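# Hold the tray upright on edge above the mat

## Task

Pick up the tray with the gripper and keep it motionless in the air above the mat, standing on one of its edges so that its two large faces are vertical. Only the fingers may be in contact with it, nothing may be left toppled, and you must call finished_scene yourself while the tray is still gripped. The reference image is called manual.

## Robot and tools

Robot: one six-joint arm carrying a single two-finger gripper. Its base sits at (0, 0, +0.110) m in the scene frame and is tilted, so in the base frame the direction against gravity is (-0.459, -0.277, +0.844), not +z. Scene frame: origin on the table top under the base, +z up, +y to the left when facing along +x. Every reported pose, velocity, target and camera pose is in the arm's base frame.

Gripper axes: fingers point along +z and open and close along y; a block about 10 cm long sticks out toward +x and rotates with the hand. end_effector_position is the spot between the pads when shut; fingertips reach about 19 mm past it when closed and 6 mm when fully open. All motion offsets run along the Hand target's own (gripper) axes.

execute_actions: argument actions is a list of actions; each action is a table of up to 15 rows, one per 1/30 s step, and a short table repeats its last row to fill 15 steps. A row is 9 numbers, each in [-1, 1]: dx, dy, dz, rx, ry, rz, position, force_limit, speed. The first six are an offset, not a pose: measured from the Hand target as it was when that action began (never from the previous row), in gripper axes, scaled so 1.0 equals 0.6 m or 180 degrees; rx, ry, rz form a single rotation vector. Sending the same offset in a new action moves the hand again. position: +1 fully open (85 mm), near -0.8 the pads touch, -1 keeps closing until blocked. force_limit and speed both start at +1; speed sets finger travel of roughly 20 mm/s at -1, 85 at 0, 150 at +1. A slow close at force_limit -1 gives about 30 N per pad, at +1 about 100 N; a fast close from a centimetre or more wider gives far more (120 to 245 N). cameras optional; images only appear with an empty actions list or when named.

move: target is one 9-number row or a list of up to 15 rows. Each row's first six numbers are an offset from the Hand target at the call's start (all rows share that same origin), in gripper axes, same scaling; the last three are finger commands. speed: path top speed in m/s, 0.002 to 3.6, default 0.25 (rotation up to twice that in rad/s), one value or one per leg. blend: corner rounding in m, 0 means stop at each point. stop_force: 3 to 120 N, ends the path on a felt push along the travel direction; unreliable while rotating; omit it when backing off a contact. zero: true takes a fresh force zero first. blocking=false returns after about 0.5 s while the move continues (not allowed with stop_force). The result adds a move: line: done (within 3 mm and 2 degrees, at rest), off_target, moving, held or fault, plus limits=paced (pose clipped) or limits=held (steps withheld). Neither done nor off_target tells you about contact.

wait: seconds 0 to 10, arm keeps its last command. stop: brakes a running move; fingers continue. zoom_image: camera (cam_head_left, cam_head_right or cam_wrist) and region [x0, y0, x1, y1] in pixels, at most 504 by 504, only on the latest images. show_instructions: shows the reference image. zero_wrist_force: makes current wrist readings the new zero. finished_scene: scene = the current scene number shown at the end of each result; irreversible.

Results: end_effector_position (m) and end_effector_quat_wxyz, velocities in m/s and rad/s, all base frame. Hand target is your last commanded pose after clipping; the hand often rests a bit short, and the next command (even zeros) reaches for it again. Tool commands lists the present finger numbers. object_status: 0 moving, 1 blocked while opening, 2 blocked while closing (a grip), 3 reached the requested opening or pads met. position_measured is in counts: 3 open, 78 about 60 mm, 130 about 40 mm, 180 about 20 mm, 230 pads touching. Joint torques include the arm's weight; positive means toward a larger joint angle. Wrist force and Wrist torque are in the gripper's axes, zeroed at the start, and show pushes from a surface into the arm. Joint velocities marked within noise means the arm is still. Cameras: cam_head_left and cam_head_right (504x504, on one bar), cam_wrist (672x504), calibrations given in the base frame.

Control notes: each step the commanded orientation is clipped to within 32 degrees of the measured one. Commands lag by about 0.09 to 0.22 s, and fast motions overshoot. Route paths away from the base to avoid flipping the shoulder posture. While you compose a reply the robot holds its last command, and a running move carries on.

Avoid: a contact torque reaching 130 N m (shoulder pan, shoulder lift, elbow) or 24.3 N m (wrists), or an outside force near 150 N (give or take 25 N); either freezes the arm for 10 s. The arm is stiff, so never aim past a firm surface; approach slowly, preferably with stop_force. Motors warn at 70 °C and brake at 85 °C; do not hold loads stretched out or push at unreachable poses for long. Do not drop the object, swing it fast, squeeze it hard while it still sits on the mat, topple anything, or leave anything off the table. Loose objects may get nudged occasionally, so confirm the held object is steady (object_status 2, velocities within noise) before calling finished_scene.

Each tool is called after "Request:" by a JSON object that holds its "api" and its "payload".

Reference images:

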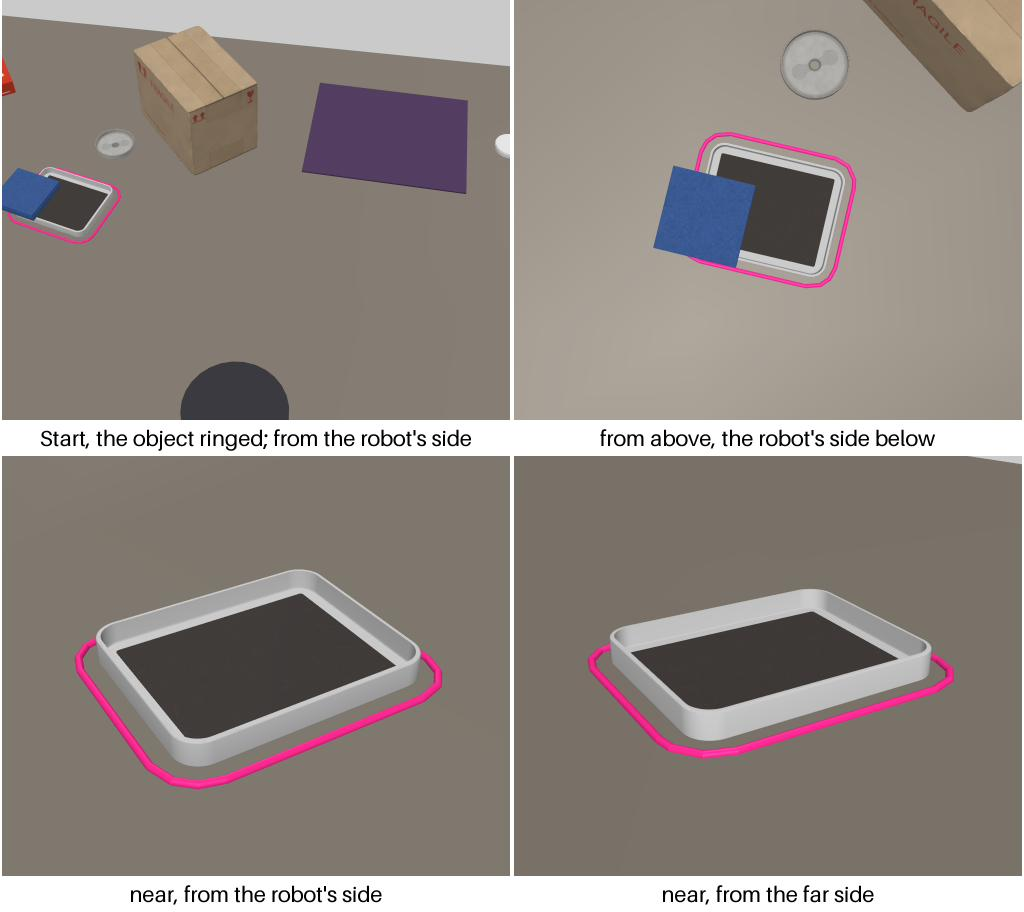

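## Session

Request:
{"api": "execute_actions", "payload": {"actions": []}}

Scene clock: 0.00 s.
end_effector_position=(+0.3828, +0.2270, +0.4008) position_measured=3 object_status=3 end_effector_quat_wxyz=(+0.176, -0.528, +0.830, -0.040)
Joint positions: [0.2 -1.939 1.819 -1.811 -1.52 -0.924]
Joint velocities: within noise
Joint torques (N m): no reading
Wrist force (N): no reading
Wrist torque (N m): no reading
Wrist force, peak (N): no reading
Hand target: +0.3828, +0.2270, +0.4008; +0.176, -0.528, +0.830, -0.040
Tool commands: gripper/position=+1.0 gripper/force_limit=+1.0 gripper/speed=+1.0

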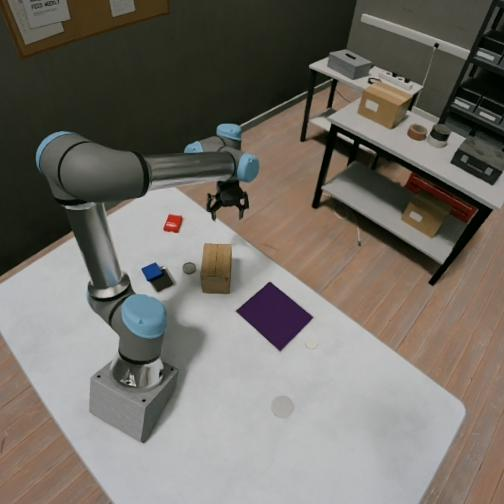

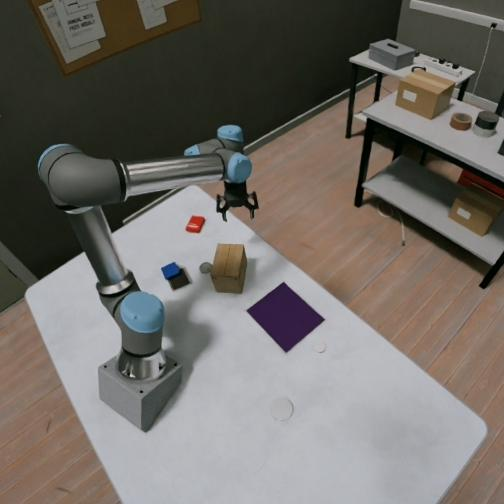

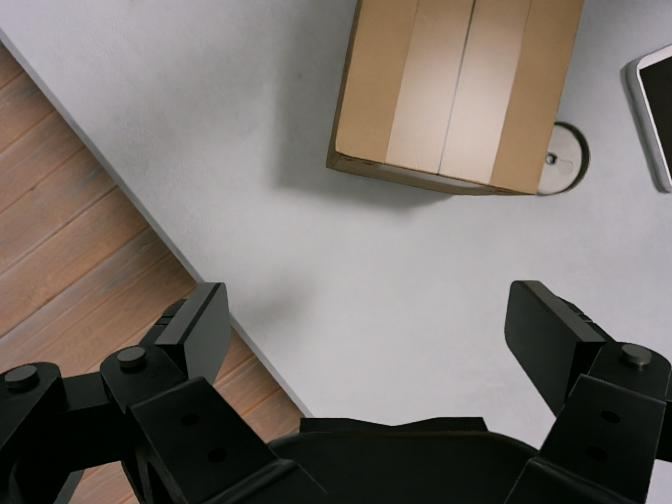

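Request:
{"api": "zoom_image", "payload": {"camera": "cam_head_left", "region": [110, 200, 250, 340]}}

Request:
{"api": "zoom_image", "payload": {"camera": "cam_head_right", "region": [130, 200, 270, 340]}}

Request:
{"api": "zoom_image", "payload": {"camera": "cam_head_left", "region": [130, 240, 190, 300]}}

Request:
{"api": "zoom_image", "payload": {"camera": "cam_head_right", "region": [150, 240, 210, 300]}}

Scaled by 3.600 from the camera's 504x504 image, which has a finer 720x720 frame.

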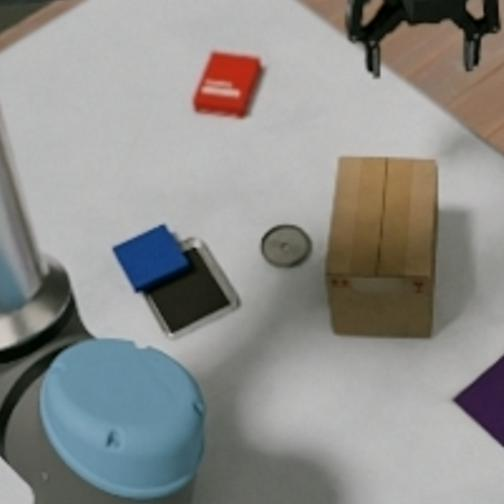

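Scaled by 3.600 from the camera's 504x504 image, which has a finer 720x720 frame.

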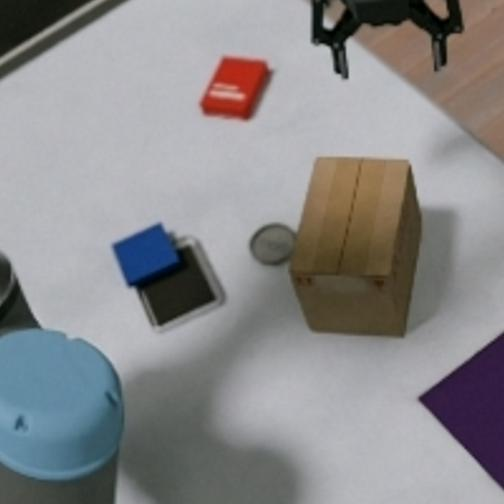

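Scaled by 8.400 from the camera's 504x504 image, which has a finer 720x720 frame.

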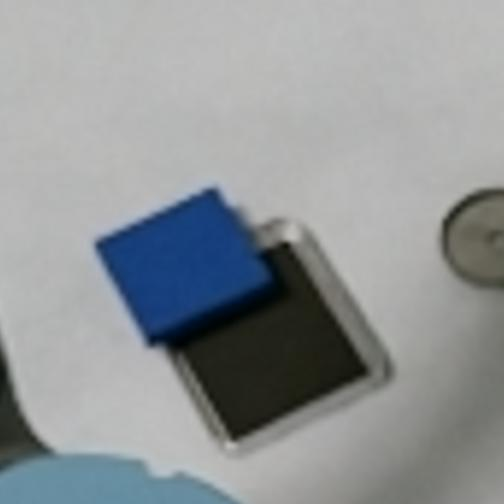

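Scaled by 8.400 from the camera's 504x504 image, which has a finer 720x720 frame.

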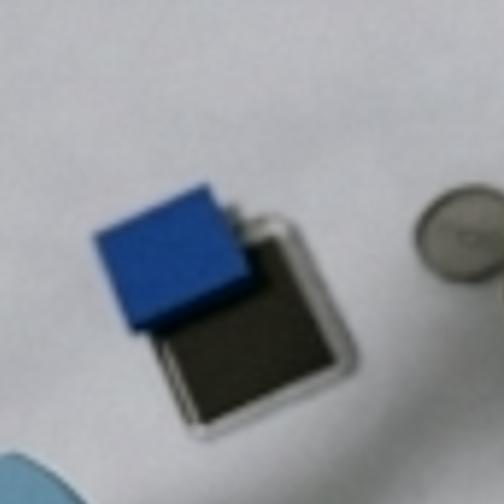

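Request:
{"api": "move", "payload": {"target": [0.1047, 0.4978, 0.1055, -0.0217, -0.0708, 0.3678, 1, 1, 1], "speed": 0.5, "cameras": ["cam_wrist"]}}

Scene clock: 285.80 s.
end_effector_position=(+0.1225, +0.3099, +0.2506) position_measured=3 object_status=3 end_effector_quat_wxyz=(+0.238, +0.003, +0.960, +0.145)
Joint positions: [0.958 -2.272 2.45 -2.275 -1.788 0.906]
Joint torques (N m): [12.33 -0.78 -27.4 -5.13 -1.58 1.36]
Wrist force (N): [-0.6 0.0 -0.5]
Wrist torque (N m): [0.00 0.08 -0.09]
Wrist force, peak (N): [-0.8 -0.9 -0.5]
Hand target: +0.1225, +0.3099, +0.2506; +0.238, +0.003, +0.960, +0.145
Off the commanded pose: 0.000 m, 0 deg.
move: done
camera_calibration:
cam_wrist: T_world_to_cam=[[-0.0598013, 0.961861, 0.266921, -0.348933], [0.678093, -0.157088, 0.717993, -0.197209], [0.732539, 0.223934, -0.642837, 0.128651], [0, 0, 0, 1]] pos_world=[0.0186175, 0.275837, 0.317433]
Images, in order (width x height): cam_wrist 672x504.

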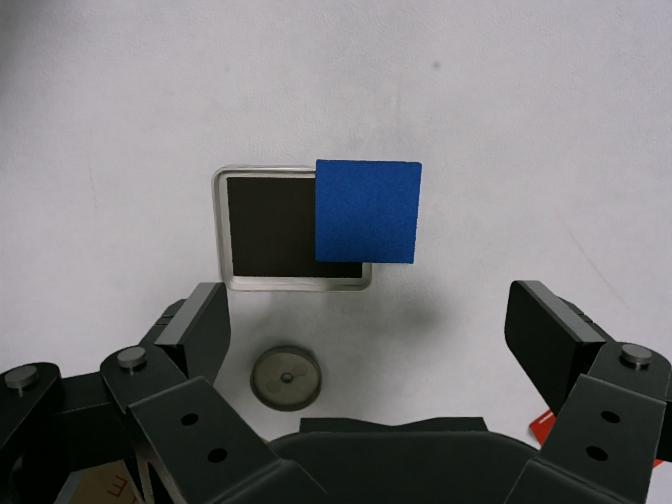

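Request:
{"api": "zoom_image", "payload": {"camera": "cam_wrist", "region": [200, 140, 440, 320]}}

Scaled by 2.100 from the camera's 672x504 image, which has a finer 960x720 frame.

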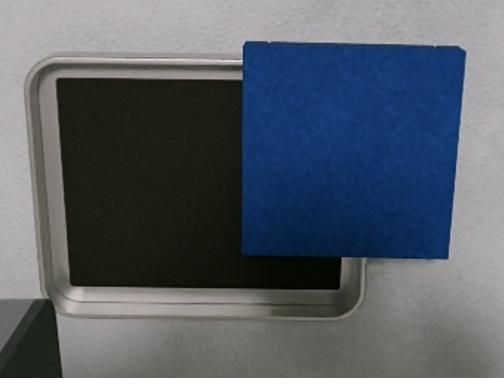

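Request:
{"api": "move", "payload": {"target": [-0.0203, 0.0180, 0.16, 0, 0, 0, 1, 1, 1], "speed": 0.3, "cameras": ["cam_wrist"]}}

Scene clock: 381.73 s.
end_effector_position=(+0.1766, +0.3458, +0.1782) position_measured=3 object_status=3 end_effector_quat_wxyz=(+0.238, +0.003, +0.960, +0.145)
Joint positions: [0.865 -1.984 2.543 -2.671 -1.741 0.825]
Joint torques (N m): [14.61 -7.83 -5.85 -5.4 -1.76 -1.54]
Wrist force (N): [-0.7 0.0 -0.5]
Wrist torque (N m): [0.02 0.08 0.13]
Wrist force, peak (N): [-1.1 0.2 -1.8]
Hand target: +0.1766, +0.3459, +0.1781; +0.238, +0.003, +0.960, +0.145
Off the commanded pose: 0.000 m, 0 deg.
move: done
camera_calibration:
cam_wrist: T_world_to_cam=[[-0.0595343, 0.961953, 0.26665, -0.36096], [0.677996, -0.15709, 0.718084, -0.176131], [0.732651, 0.223538, -0.642848, 0.0345438], [0, 0, 0, 1]] pos_world=[0.0726179, 0.311837, 0.244933]
Images, in order (width x height): cam_wrist 672x504.

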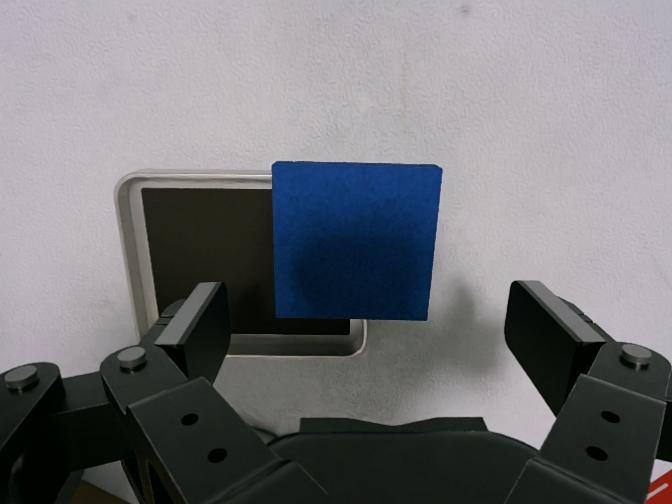

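Request:
{"api": "move", "payload": {"target": [0.010, 0, 0.055, 0, 0, -0.005, 1, 1, 1], "speed": 0.15}}

Request:
{"api": "move", "payload": {"target": [0, 0, 0.03, 0, 0, 0, 1, 1, 1], "speed": 0.02, "stop_force": 4, "cameras": ["cam_wrist"]}}

Scene clock: 415.23 s.
end_effector_position=(+0.1864, +0.3554, +0.1476) position_measured=3 object_status=3 end_effector_quat_wxyz=(+0.239, -0.004, +0.960, +0.143)
Joint positions: [0.861 -1.861 2.574 -2.826 -1.739 0.805]
Joint torques (N m): [14.62 -10.24 -2.7 -5.26 -1.47 -1.58]
Wrist force (N): [-0.7 0.2 0.1]
Wrist torque (N m): [0.04 0.08 0.13]
Wrist force, peak (N): [-1.1 0.7 -0.5]
Hand target: +0.1864, +0.3555, +0.1475; +0.239, -0.004, +0.960, +0.143
Off the commanded pose: 0.000 m, 0 deg.
move: done

Scene clock: 417.20 s.
end_effector_position=(+0.1946, +0.3604, +0.1323) position_measured=3 object_status=3 end_effector_quat_wxyz=(+0.239, -0.004, +0.960, +0.143)
Joint positions: [0.85 -1.79 2.583 -2.908 -1.733 0.796]
Joint torques (N m): [1.59 -12.28 -0.87 -5.35 1.61 -1.51]
Wrist force (N): [-0.4 0.0 0.1]
Wrist torque (N m): [0.02 0.04 0.13]
Wrist force, peak (N): [-1.2 0.5 -0.3]
Hand target: +0.1946, +0.3604, +0.1323; +0.239, -0.004, +0.960, +0.143
Off the commanded pose: 0.000 m, 0 deg.
move: done
camera_calibration:
cam_wrist: T_world_to_cam=[[-0.0734859, 0.962927, 0.25956, -0.358432], [0.676834, -0.142995, 0.722113, -0.158545], [0.732458, 0.228744, -0.641234, -0.013551], [0, 0, 0, 1]] pos_world=[0.0908944, 0.325572, 0.198832]
Images, in order (width x height): cam_wrist 672x504.

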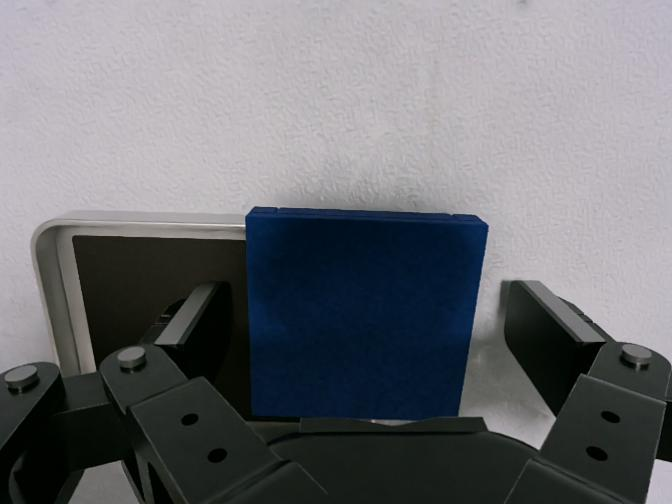

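Request:
{"api": "move", "payload": {"target": [[0, 0, -0.005, 0, 0, 0, 1, 1, 1], [0, 0, -0.005, 0, 0, 0, -1, -0.8, -0.8], [0, 0, -0.075, 0, 0, 0, -1, -0.8, -0.8]], "speed": 0.15, "cameras": ["cam_wrist"]}}

Scene clock: 461.33 s.
end_effector_position=(+0.1741, +0.3480, +0.1702) position_measured=73 object_status=2 end_effector_quat_wxyz=(+0.239, -0.004, +0.960, +0.143)
Joint positions: [0.879 -1.96 2.555 -2.705 -1.748 0.821]
Joint torques (N m): [14.85 -32.01 -20.07 -0.81 -1.83 1.36]
Wrist force (N): [-1.1 0.7 0.0]
Wrist torque (N m): [0.12 0.16 -0.07]
Wrist force, peak (N): [11.0 -15.4 -56.2]
Hand target: +0.1740, +0.3480, +0.1703; +0.239, -0.004, +0.960, +0.143
Off the commanded pose: 0.000 m, 0 deg.
move: done
camera_calibration:
cam_wrist: T_world_to_cam=[[-0.0735234, 0.962925, 0.259557, -0.357865], [0.676779, -0.142986, 0.722167, -0.173827], [0.732505, 0.228759, -0.641175, 0.0287191], [0, 0, 0, 1]] pos_world=[0.0702943, 0.313172, 0.236833]
Images, in order (width x height): cam_wrist 672x504.

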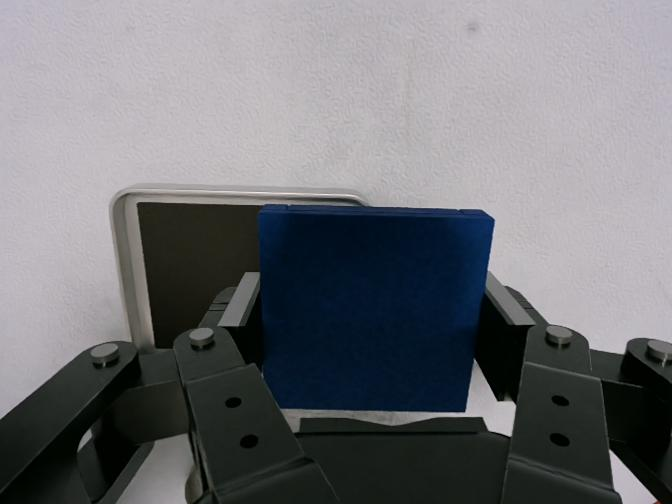

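Request:
{"api": "move", "payload": {"target": [[0, 0.2, 0, 0, 0, 0, -1, -0.8, -0.8], [0, 0.2, 0.0617, 0, 0, 0, -1, -0.8, -0.8]], "speed": 0.3, "blend": [0.02, 0]}}

Request:
{"api": "move", "payload": {"target": [0, 0, 0.03, 0, 0, 0, -1, -0.8, -0.8], "speed": 0.015, "stop_force": 4, "cameras": ["cam_wrist"]}}

Scene clock: 505.63 s.
end_effector_position=(+0.1818, +0.4732, +0.1719) position_measured=73 object_status=2 end_effector_quat_wxyz=(+0.239, -0.004, +0.960, +0.143)
Joint positions: [1.079 -1.59 2.269 -2.749 -1.848 1]
Joint torques (N m): [18.32 -21.53 -19.11 -5.24 -1.78 1.43]
Wrist force (N): [-0.5 0.7 0.1]
Wrist torque (N m): [0.13 0.05 -0.07]
Wrist force, peak (N): [-0.8 2.7 -1.6]
Hand target: +0.1818, +0.4733, +0.1718; +0.239, -0.004, +0.960, +0.143
Off the commanded pose: 0.000 m, 0 deg.
move: done; blend cut to 0.0185 m at target 1

Scene clock: 507.47 s.
end_effector_position=(+0.1848, +0.4751, +0.1662) position_measured=73 object_status=2 end_effector_quat_wxyz=(+0.239, -0.004, +0.960, +0.143)
Joint positions: [1.075 -1.572 2.271 -2.769 -1.846 0.995]
Joint torques (N m): [18.92 -44.6 -17.04 -0.7 -1.43 1.42]
Wrist force (N): [-1.8 1.3 -3.4]
Wrist torque (N m): [0.03 0.06 0.12]
Wrist force, peak (N): [6.2 -18.0 -56.9]
Hand target: +0.1849, +0.4751, +0.1662; +0.239, -0.004, +0.960, +0.143 (not the last commanded pose)
Off the commanded pose: 0.011 m, 0 deg.
move: contact
camera_calibration:
cam_wrist: T_world_to_cam=[[-0.0734866, 0.962961, 0.259434, -0.478384], [0.676866, -0.14289, 0.722104, -0.160036], [0.732429, 0.228667, -0.641295, -0.0108216], [0, 0, 0, 1]] pos_world=[0.0810945, 0.440272, 0.232732]
Images, in order (width x height): cam_wrist 672x504.

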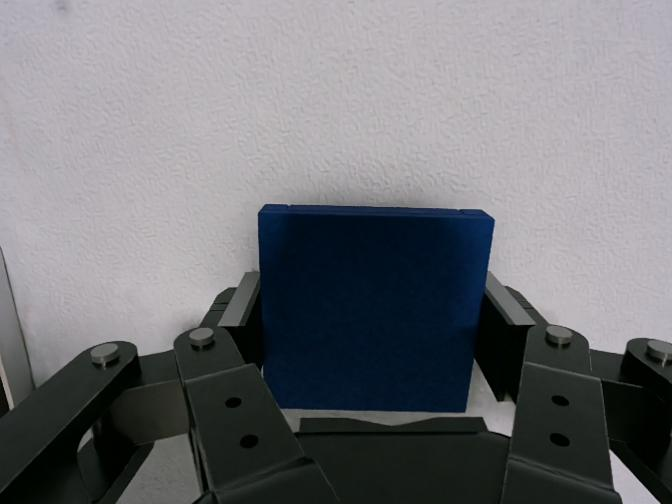

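Request:
{"api": "move", "payload": {"target": [[0, 0, 0, 0, 0, 0, 1, -0.8, -1], [0, 0, -0.1167, 0, 0, 0, 1, -0.8, -1], [-0.0928, -0.2758, -0.1592, 0, 0, 0.5067, 0.05, -0.8, 0.5]], "speed": [0.1, 0.25, 0.5], "blend": [0, 0.03, 0], "cameras": ["cam_wrist", "cam_head_left"]}}

Scene clock: 596.33 s.
end_effector_position=(+0.2030, +0.2866, +0.2274) position_measured=123 object_status=0 end_effector_quat_wxyz=(+0.065, +0.683, +0.675, +0.271)
Joint positions: [0.581 -2.275 2.52 -2.381 -1.591 2.159]
Joint torques (N m): [0.34 -24.91 -11.6 -0.84 1.64 -1.33]
Wrist force (N): [-0.7 1.0 -0.5]
Wrist torque (N m): [0.17 0.10 -0.08]
Wrist force, peak (N): [-1.7 1.5 -3.7]
Hand target: +0.2030, +0.2866, +0.2274; +0.065, +0.683, +0.675, +0.271
Off the commanded pose: 0.000 m, 0 deg.
move: done
camera_calibration:
cam_wrist: T_world_to_cam=[[0.892885, -0.0732687, 0.444283, -0.252681], [-0.0938726, -0.995282, 0.0245216, 0.31592], [0.44039, -0.0636009, -0.895551, 0.259078], [0, 0, 0, 1]] pos_world=[0.141176, 0.312394, 0.336532]
Images, in order (width x height): cam_head_left 504x504, cam_wrist 672x504.

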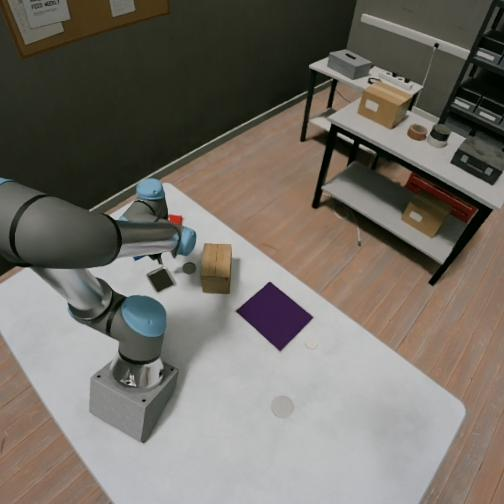

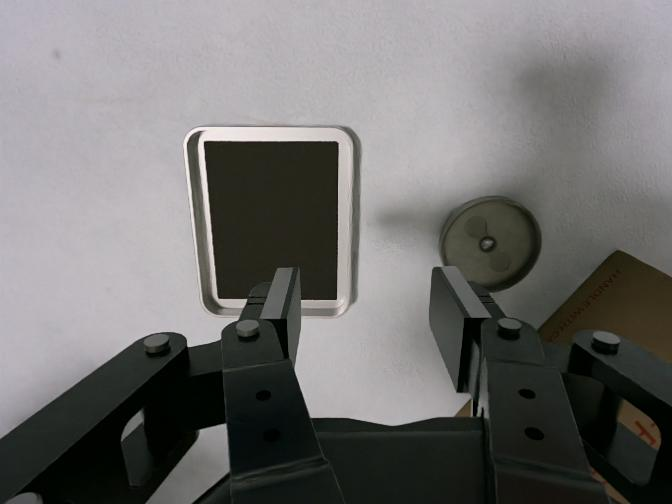

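Request:
{"api": "zoom_image", "payload": {"camera": "cam_wrist", "region": [280, 110, 440, 330]}}

Scaled by 2.291 from the camera's 672x504 image, which has a finer 960x720 frame.

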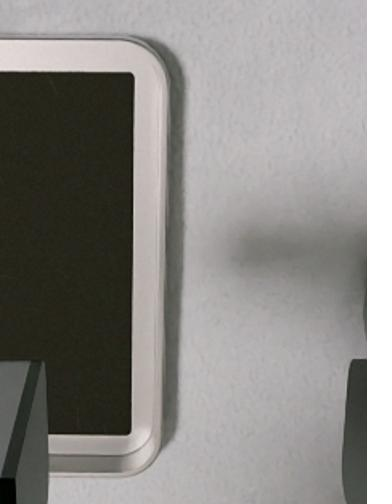

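Request:
{"api": "move", "payload": {"target": [-0.0093, -0.0017, 0.115, 0, 0, 0, 0.05, -0.8, 0.5], "speed": 0.25}}

Request:
{"api": "move", "payload": {"target": [0, 0, 0.0257, 0, 0, 0, 0.05, -0.8, 0.5], "speed": 0.012, "stop_force": 4, "cameras": ["cam_wrist"]}}

Scene clock: 853.20 s.
end_effector_position=(+0.2340, +0.3004, +0.1671) position_measured=123 object_status=3 end_effector_quat_wxyz=(+0.065, +0.683, +0.675, +0.271)
Joint positions: [0.556 -2.051 2.612 -2.696 -1.578 2.138]
Joint torques (N m): [14.6 -5.26 -5.41 -5.49 -1.72 1.46]
Wrist force (N): [-0.9 1.2 -0.5]
Wrist torque (N m): [0.21 0.11 -0.07]
Wrist force, peak (N): [-0.5 1.4 -1.4]
Hand target: +0.2341, +0.3005, +0.1671; +0.065, +0.683, +0.675, +0.271
Off the commanded pose: 0.000 m, 0 deg.
move: done

Scene clock: 855.47 s.
end_effector_position=(+0.2411, +0.3047, +0.1540) position_measured=123 object_status=3 end_effector_quat_wxyz=(+0.065, +0.683, +0.675, +0.271)
Joint positions: [0.556 -1.985 2.624 -2.775 -1.578 2.137]
Joint torques (N m): [13.72 -7.35 -4.19 -5.54 -1.48 1.2]
Wrist force (N): [-0.7 1.0 -0.6]
Wrist torque (N m): [0.17 0.08 -0.06]
Wrist force, peak (N): [-0.9 1.2 -0.7]
Hand target: +0.2411, +0.3047, +0.1540; +0.065, +0.683, +0.675, +0.271
Off the commanded pose: 0.000 m, 0 deg.
move: done
camera_calibration:
cam_wrist: T_world_to_cam=[[0.892885, -0.0732687, 0.444283, -0.252763], [-0.0938726, -0.995282, 0.0245216, 0.339311], [0.44039, -0.0636009, -0.895551, 0.177717], [0, 0, 0, 1]] pos_world=[0.179276, 0.330494, 0.263132]
Images, in order (width x height): cam_wrist 672x504.

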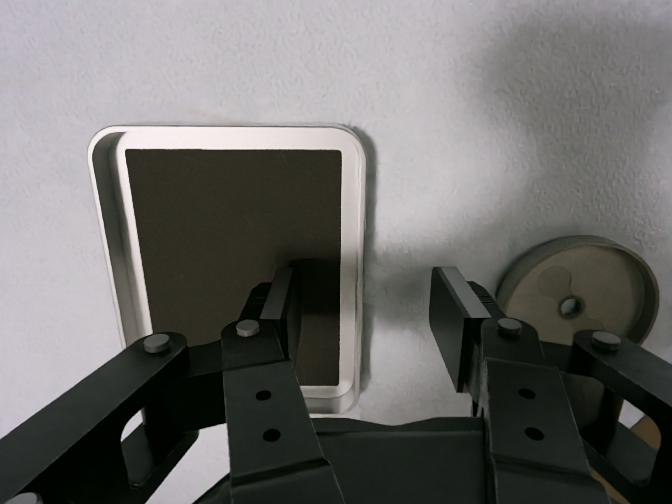

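Request:
{"api": "move", "payload": {"target": [[0, -0.001, -0.003, 0, 0, 0, 0.05, -0.8, 0.5], [0, -0.001, -0.003, 0, 0, 0, -1, -0.4, -0.8], [0, -0.001, -0.06, 0, 0, 0, -1, -0.4, -0.8]], "speed": [0.05, 0.05, 0.1], "cameras": ["cam_wrist"]}}

Scene clock: 881.80 s.
end_effector_position=(+0.2241, +0.2949, +0.1841) position_measured=227 object_status=2 end_effector_quat_wxyz=(+0.065, +0.683, +0.675, +0.271)
Joint positions: [0.559 -2.134 2.594 -2.596 -1.579 2.14]
Joint torques (N m): [0.69 -28.04 -23.33 -0.78 1.69 -1.55]
Wrist force (N): [-0.8 1.3 1.6]
Wrist torque (N m): [0.13 0.10 0.13]
Wrist force, peak (N): [-1.5 0.9 -1.5]
Hand target: +0.2241, +0.2948, +0.1842; +0.065, +0.683, +0.675, +0.271
Off the commanded pose: 0.000 m, 0 deg.
move: done
camera_calibration:
cam_wrist: T_world_to_cam=[[0.892885, -0.0732687, 0.444283, -0.251683], [-0.0938726, -0.995282, 0.0245216, 0.327124], [0.44039, -0.0636009, -0.895551, 0.21153], [0, 0, 0, 1]] pos_world=[0.162276, 0.320594, 0.293232]
Images, in order (width x height): cam_wrist 672x504.

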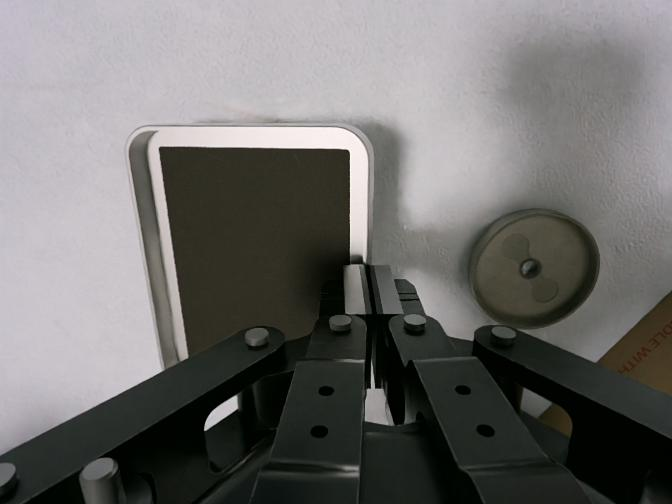

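Request:
{"api": "zoom_image", "payload": {"camera": "cam_wrist", "region": [110, 100, 450, 380]}}

Request:
{"api": "execute_actions", "payload": {"actions": []}}

Request:
{"api": "zoom_image", "payload": {"camera": "cam_head_right", "region": [120, 200, 240, 320]}}

Scaled by 1.482 from the camera's 672x504 image, which has a finer 960x720 frame.

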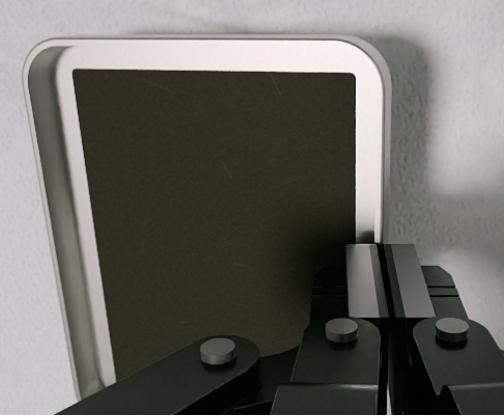

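Scene clock: 899.67 s.
end_effector_position=(+0.2241, +0.2948, +0.1842) position_measured=227 object_status=2 end_effector_quat_wxyz=(+0.065, +0.683, +0.675, +0.271)
Joint positions: [0.559 -2.134 2.594 -2.596 -1.579 2.14]
Joint velocities: within noise
Joint torques (N m): [0.66 -28.46 -23.2 -0.92 1.65 -1.46]
Wrist force (N): [-0.4 0.9 1.2]
Wrist torque (N m): [0.07 0.04 0.13]
Wrist force, peak (N): [-1.0 1.4 1.6]
Hand target: +0.2241, +0.2948, +0.1842; +0.065, +0.683, +0.675, +0.271
Tool commands: gripper/position=-1.0 gripper/force_limit=-0.4 gripper/speed=-0.8
Off the commanded pose: 0.000 m, 0 deg.
camera_calibration:
cam_wrist: T_world_to_cam=[[0.892885, -0.0732687, 0.444283, -0.251638], [-0.0938726, -0.995282, 0.0245216, 0.327112], [0.44039, -0.0636009, -0.895551, 0.211663], [0, 0, 0, 1]] pos_world=[0.162176, 0.320594, 0.293332]

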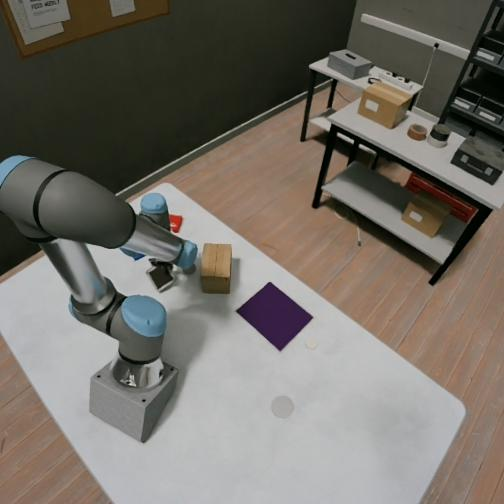

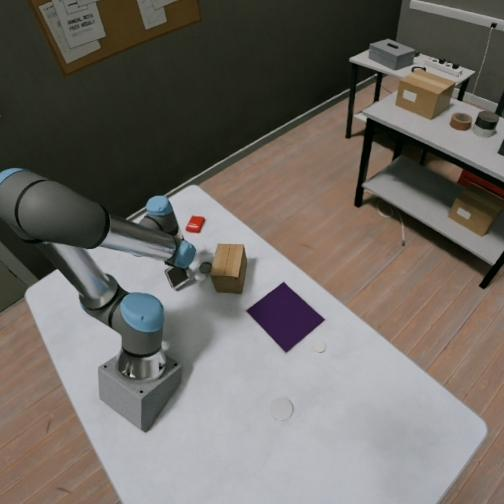

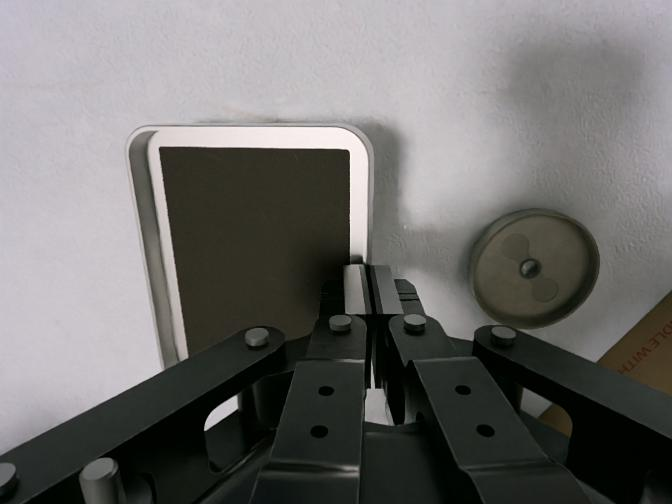

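Scaled by 4.200 from the camera's 504x504 image, which has a finer 720x720 frame.

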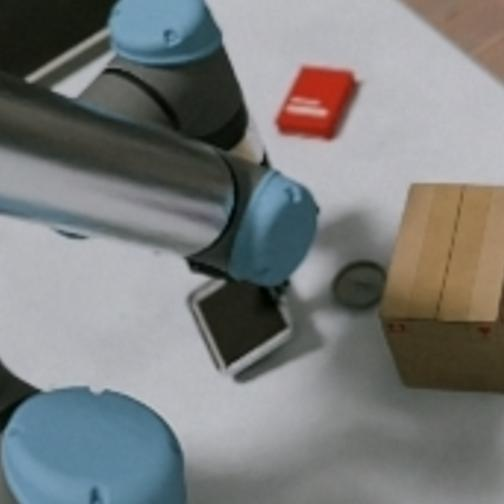

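Request:
{"api": "move", "payload": {"target": [[0, 0, 0, 0, 0, 0, -0.97, 0.6, -0.8], [0, 0, -0.27, 0, 0, 0, -0.97, 0.6, -0.8]], "speed": [0.05, 0.12], "cameras": ["cam_wrist", "cam_head_left"]}}

Scene clock: 1051.10 s.
end_effector_position=(+0.1499, +0.2500, +0.3209) position_measured=231 object_status=3 end_effector_quat_wxyz=(+0.065, +0.683, +0.675, +0.271)
Joint positions: [0.57 -2.521 2.329 -1.944 -1.585 2.149]
Joint torques (N m): [0.7 -20.22 -33.52 -0.63 1.72 -1.62]
Wrist force (N): [-0.6 0.9 1.6]
Wrist torque (N m): [0.08 0.07 0.14]
Wrist force, peak (N): [-0.9 0.8 2.5]
Hand target: +0.1499, +0.2500, +0.3210; +0.065, +0.683, +0.675, +0.271
Off the commanded pose: 0.000 m, 0 deg.
move: done
camera_calibration:
cam_wrist: T_world_to_cam=[[0.892885, -0.0732687, 0.444283, -0.249402], [-0.0938726, -0.995282, 0.0245216, 0.272206], [0.44039, -0.0636009, -0.895551, 0.363913], [0, 0, 0, 1]] pos_world=[0.0879762, 0.275794, 0.430032]
Images, in order (width x height): cam_head_left 504x504, cam_wrist 672x504.

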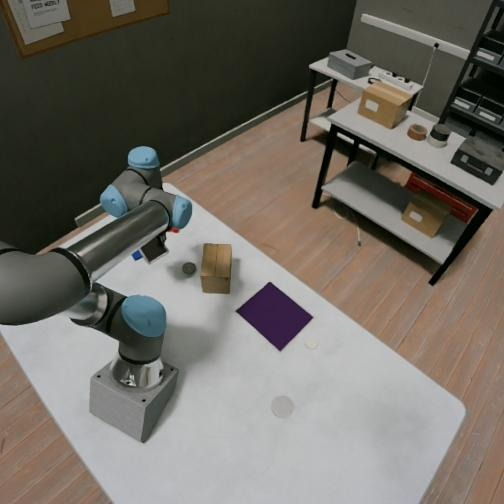

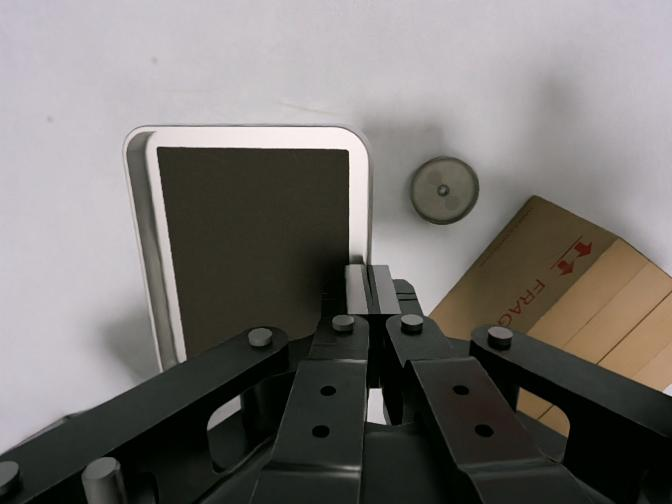

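Request:
{"api": "move", "payload": {"target": [[-0.26, 0.3617, -0.0112, -0.1566, 0.1943, -0.2316, -0.97, 0.6, -0.8], [-0.5913, 0.3913, 0.0888, -0.3131, 0.3887, -0.4631, -0.97, 0.6, -0.8]], "speed": 0.4, "blend": [0.06, 0], "cameras": ["all"]}}

Scene clock: 1128.67 s.
end_effector_position=(+0.4030, -0.0939, +0.2826) position_measured=231 object_status=3 end_effector_quat_wxyz=(+0.131, -0.236, +0.655, +0.706)
Joint positions: [-0.902 -1.092 1.526 -0.401 -1.064 -2.116]
Joint torques (N m): [-13.38 -26.36 -22.97 4.7 -3.19 -1.5]
Wrist force (N): [-1.5 2.2 0.4]
Wrist torque (N m): [0.77 0.20 0.32]
Wrist force, peak (N): [-1.6 1.2 1.9]
Hand target: +0.4030, -0.0939, +0.2826; +0.131, -0.236, +0.655, +0.706
Off the commanded pose: 0.000 m, 0 deg.
move: done; limits=paced
camera_calibration:
cam_wrist: T_world_to_cam=[[-0.499017, -0.0936985, 0.861512, -0.0424209], [0.854581, -0.218154, 0.471276, -0.480849], [0.143784, 0.971406, 0.188935, 0.106501], [0, 0, 0, 1]] pos_world=[0.374442, -0.21233, 0.243037]

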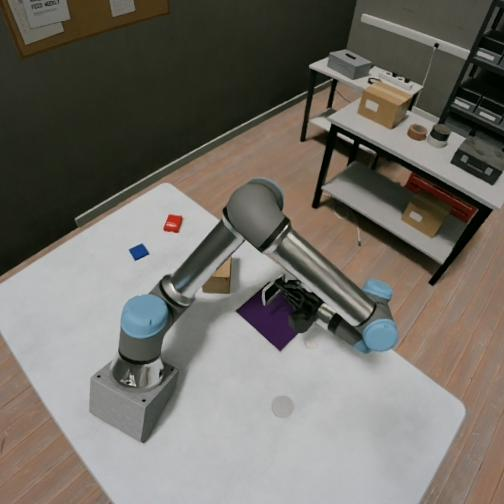

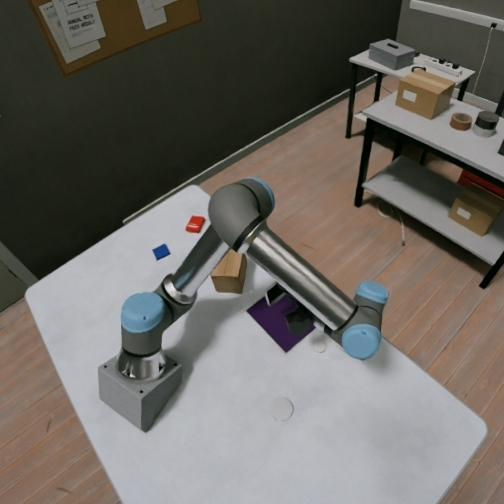

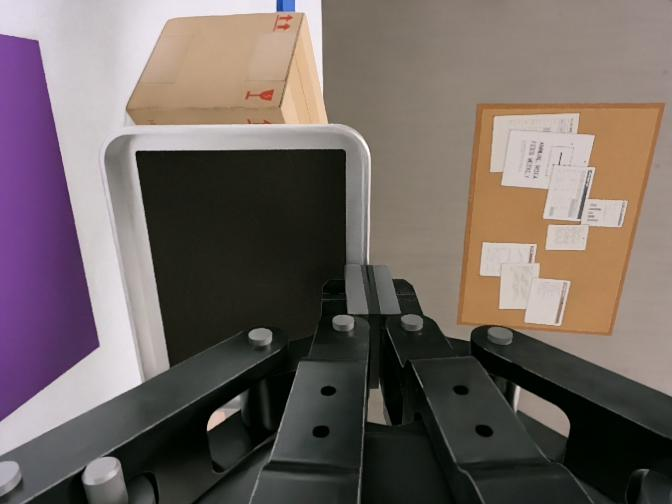

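Request:
{"api": "move", "payload": {"target": [0, -0.0087, -0.0492, -0.0472, 0, 0, -0.97, 0.6, -0.8], "speed": 0.15, "cameras": ["all"]}}

Request:
{"api": "zoom_image", "payload": {"camera": "cam_head_left", "region": [220, 250, 340, 370]}}

Scene clock: 1178.00 s.
end_effector_position=(+0.4104, -0.1224, +0.2772) position_measured=231 object_status=3 end_effector_quat_wxyz=(+0.113, -0.245, +0.601, +0.752)
Joint positions: [-0.89 -0.948 1.404 -0.282 -1.134 -2.181]
Joint torques (N m): [-16.47 -31.17 -22 5.17 -3.58 -1.4]
Wrist force (N): [-1.3 2.5 0.7]
Wrist torque (N m): [0.88 0.19 0.32]
Wrist force, peak (N): [-1.7 2.5 0.6]
Hand target: +0.4104, -0.1225, +0.2772; +0.113, -0.245, +0.601, +0.752
Off the commanded pose: 0.000 m, 0 deg.
move: done
camera_calibration:
cam_wrist: T_world_to_cam=[[-0.470887, -0.238617, 0.84931, -0.0626959], [0.878898, -0.21003, 0.428283, -0.487859], [0.076185, 0.948129, 0.308621, 0.125855], [0, 0, 0, 1]] pos_world=[0.389667, -0.236752, 0.223348]

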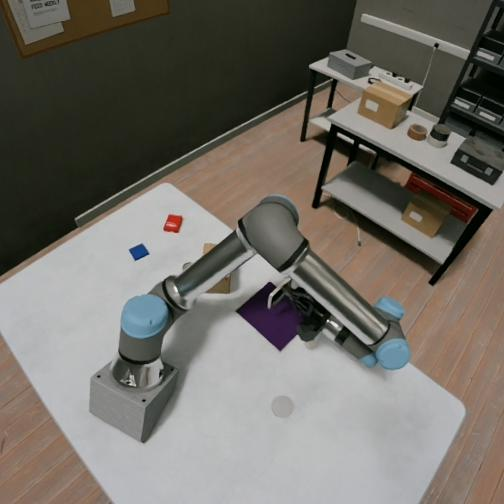

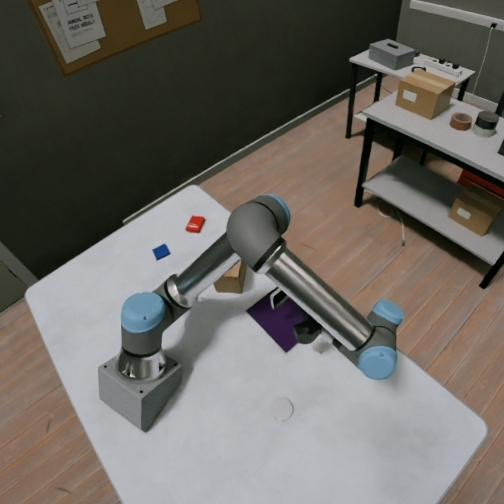

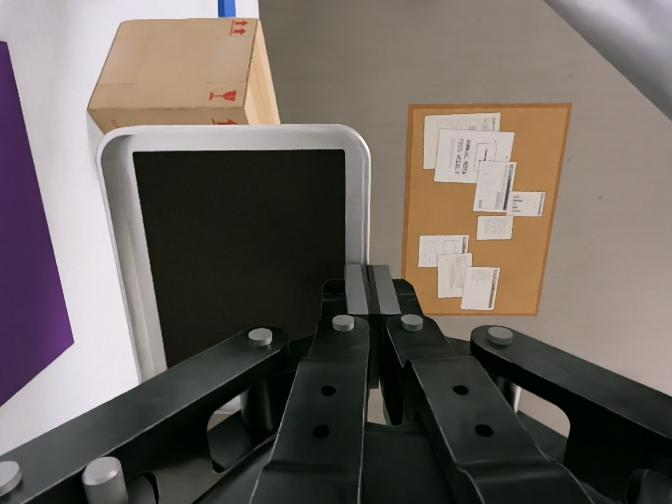

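Scaled by 4.200 from the camera's 504x504 image, which has a finer 720x720 frame.

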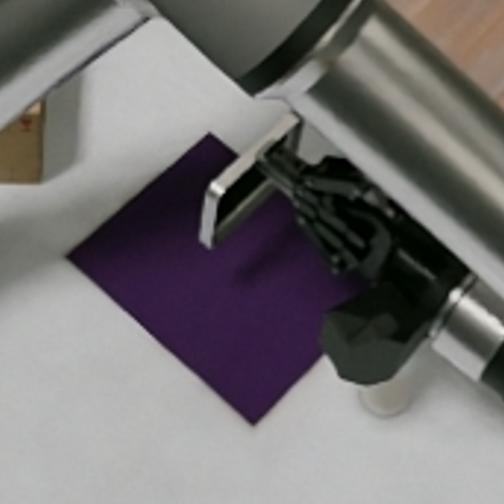

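Request:
{"api": "finished_scene", "payload": {"scene": 1}}

The scene is finished: the task was done.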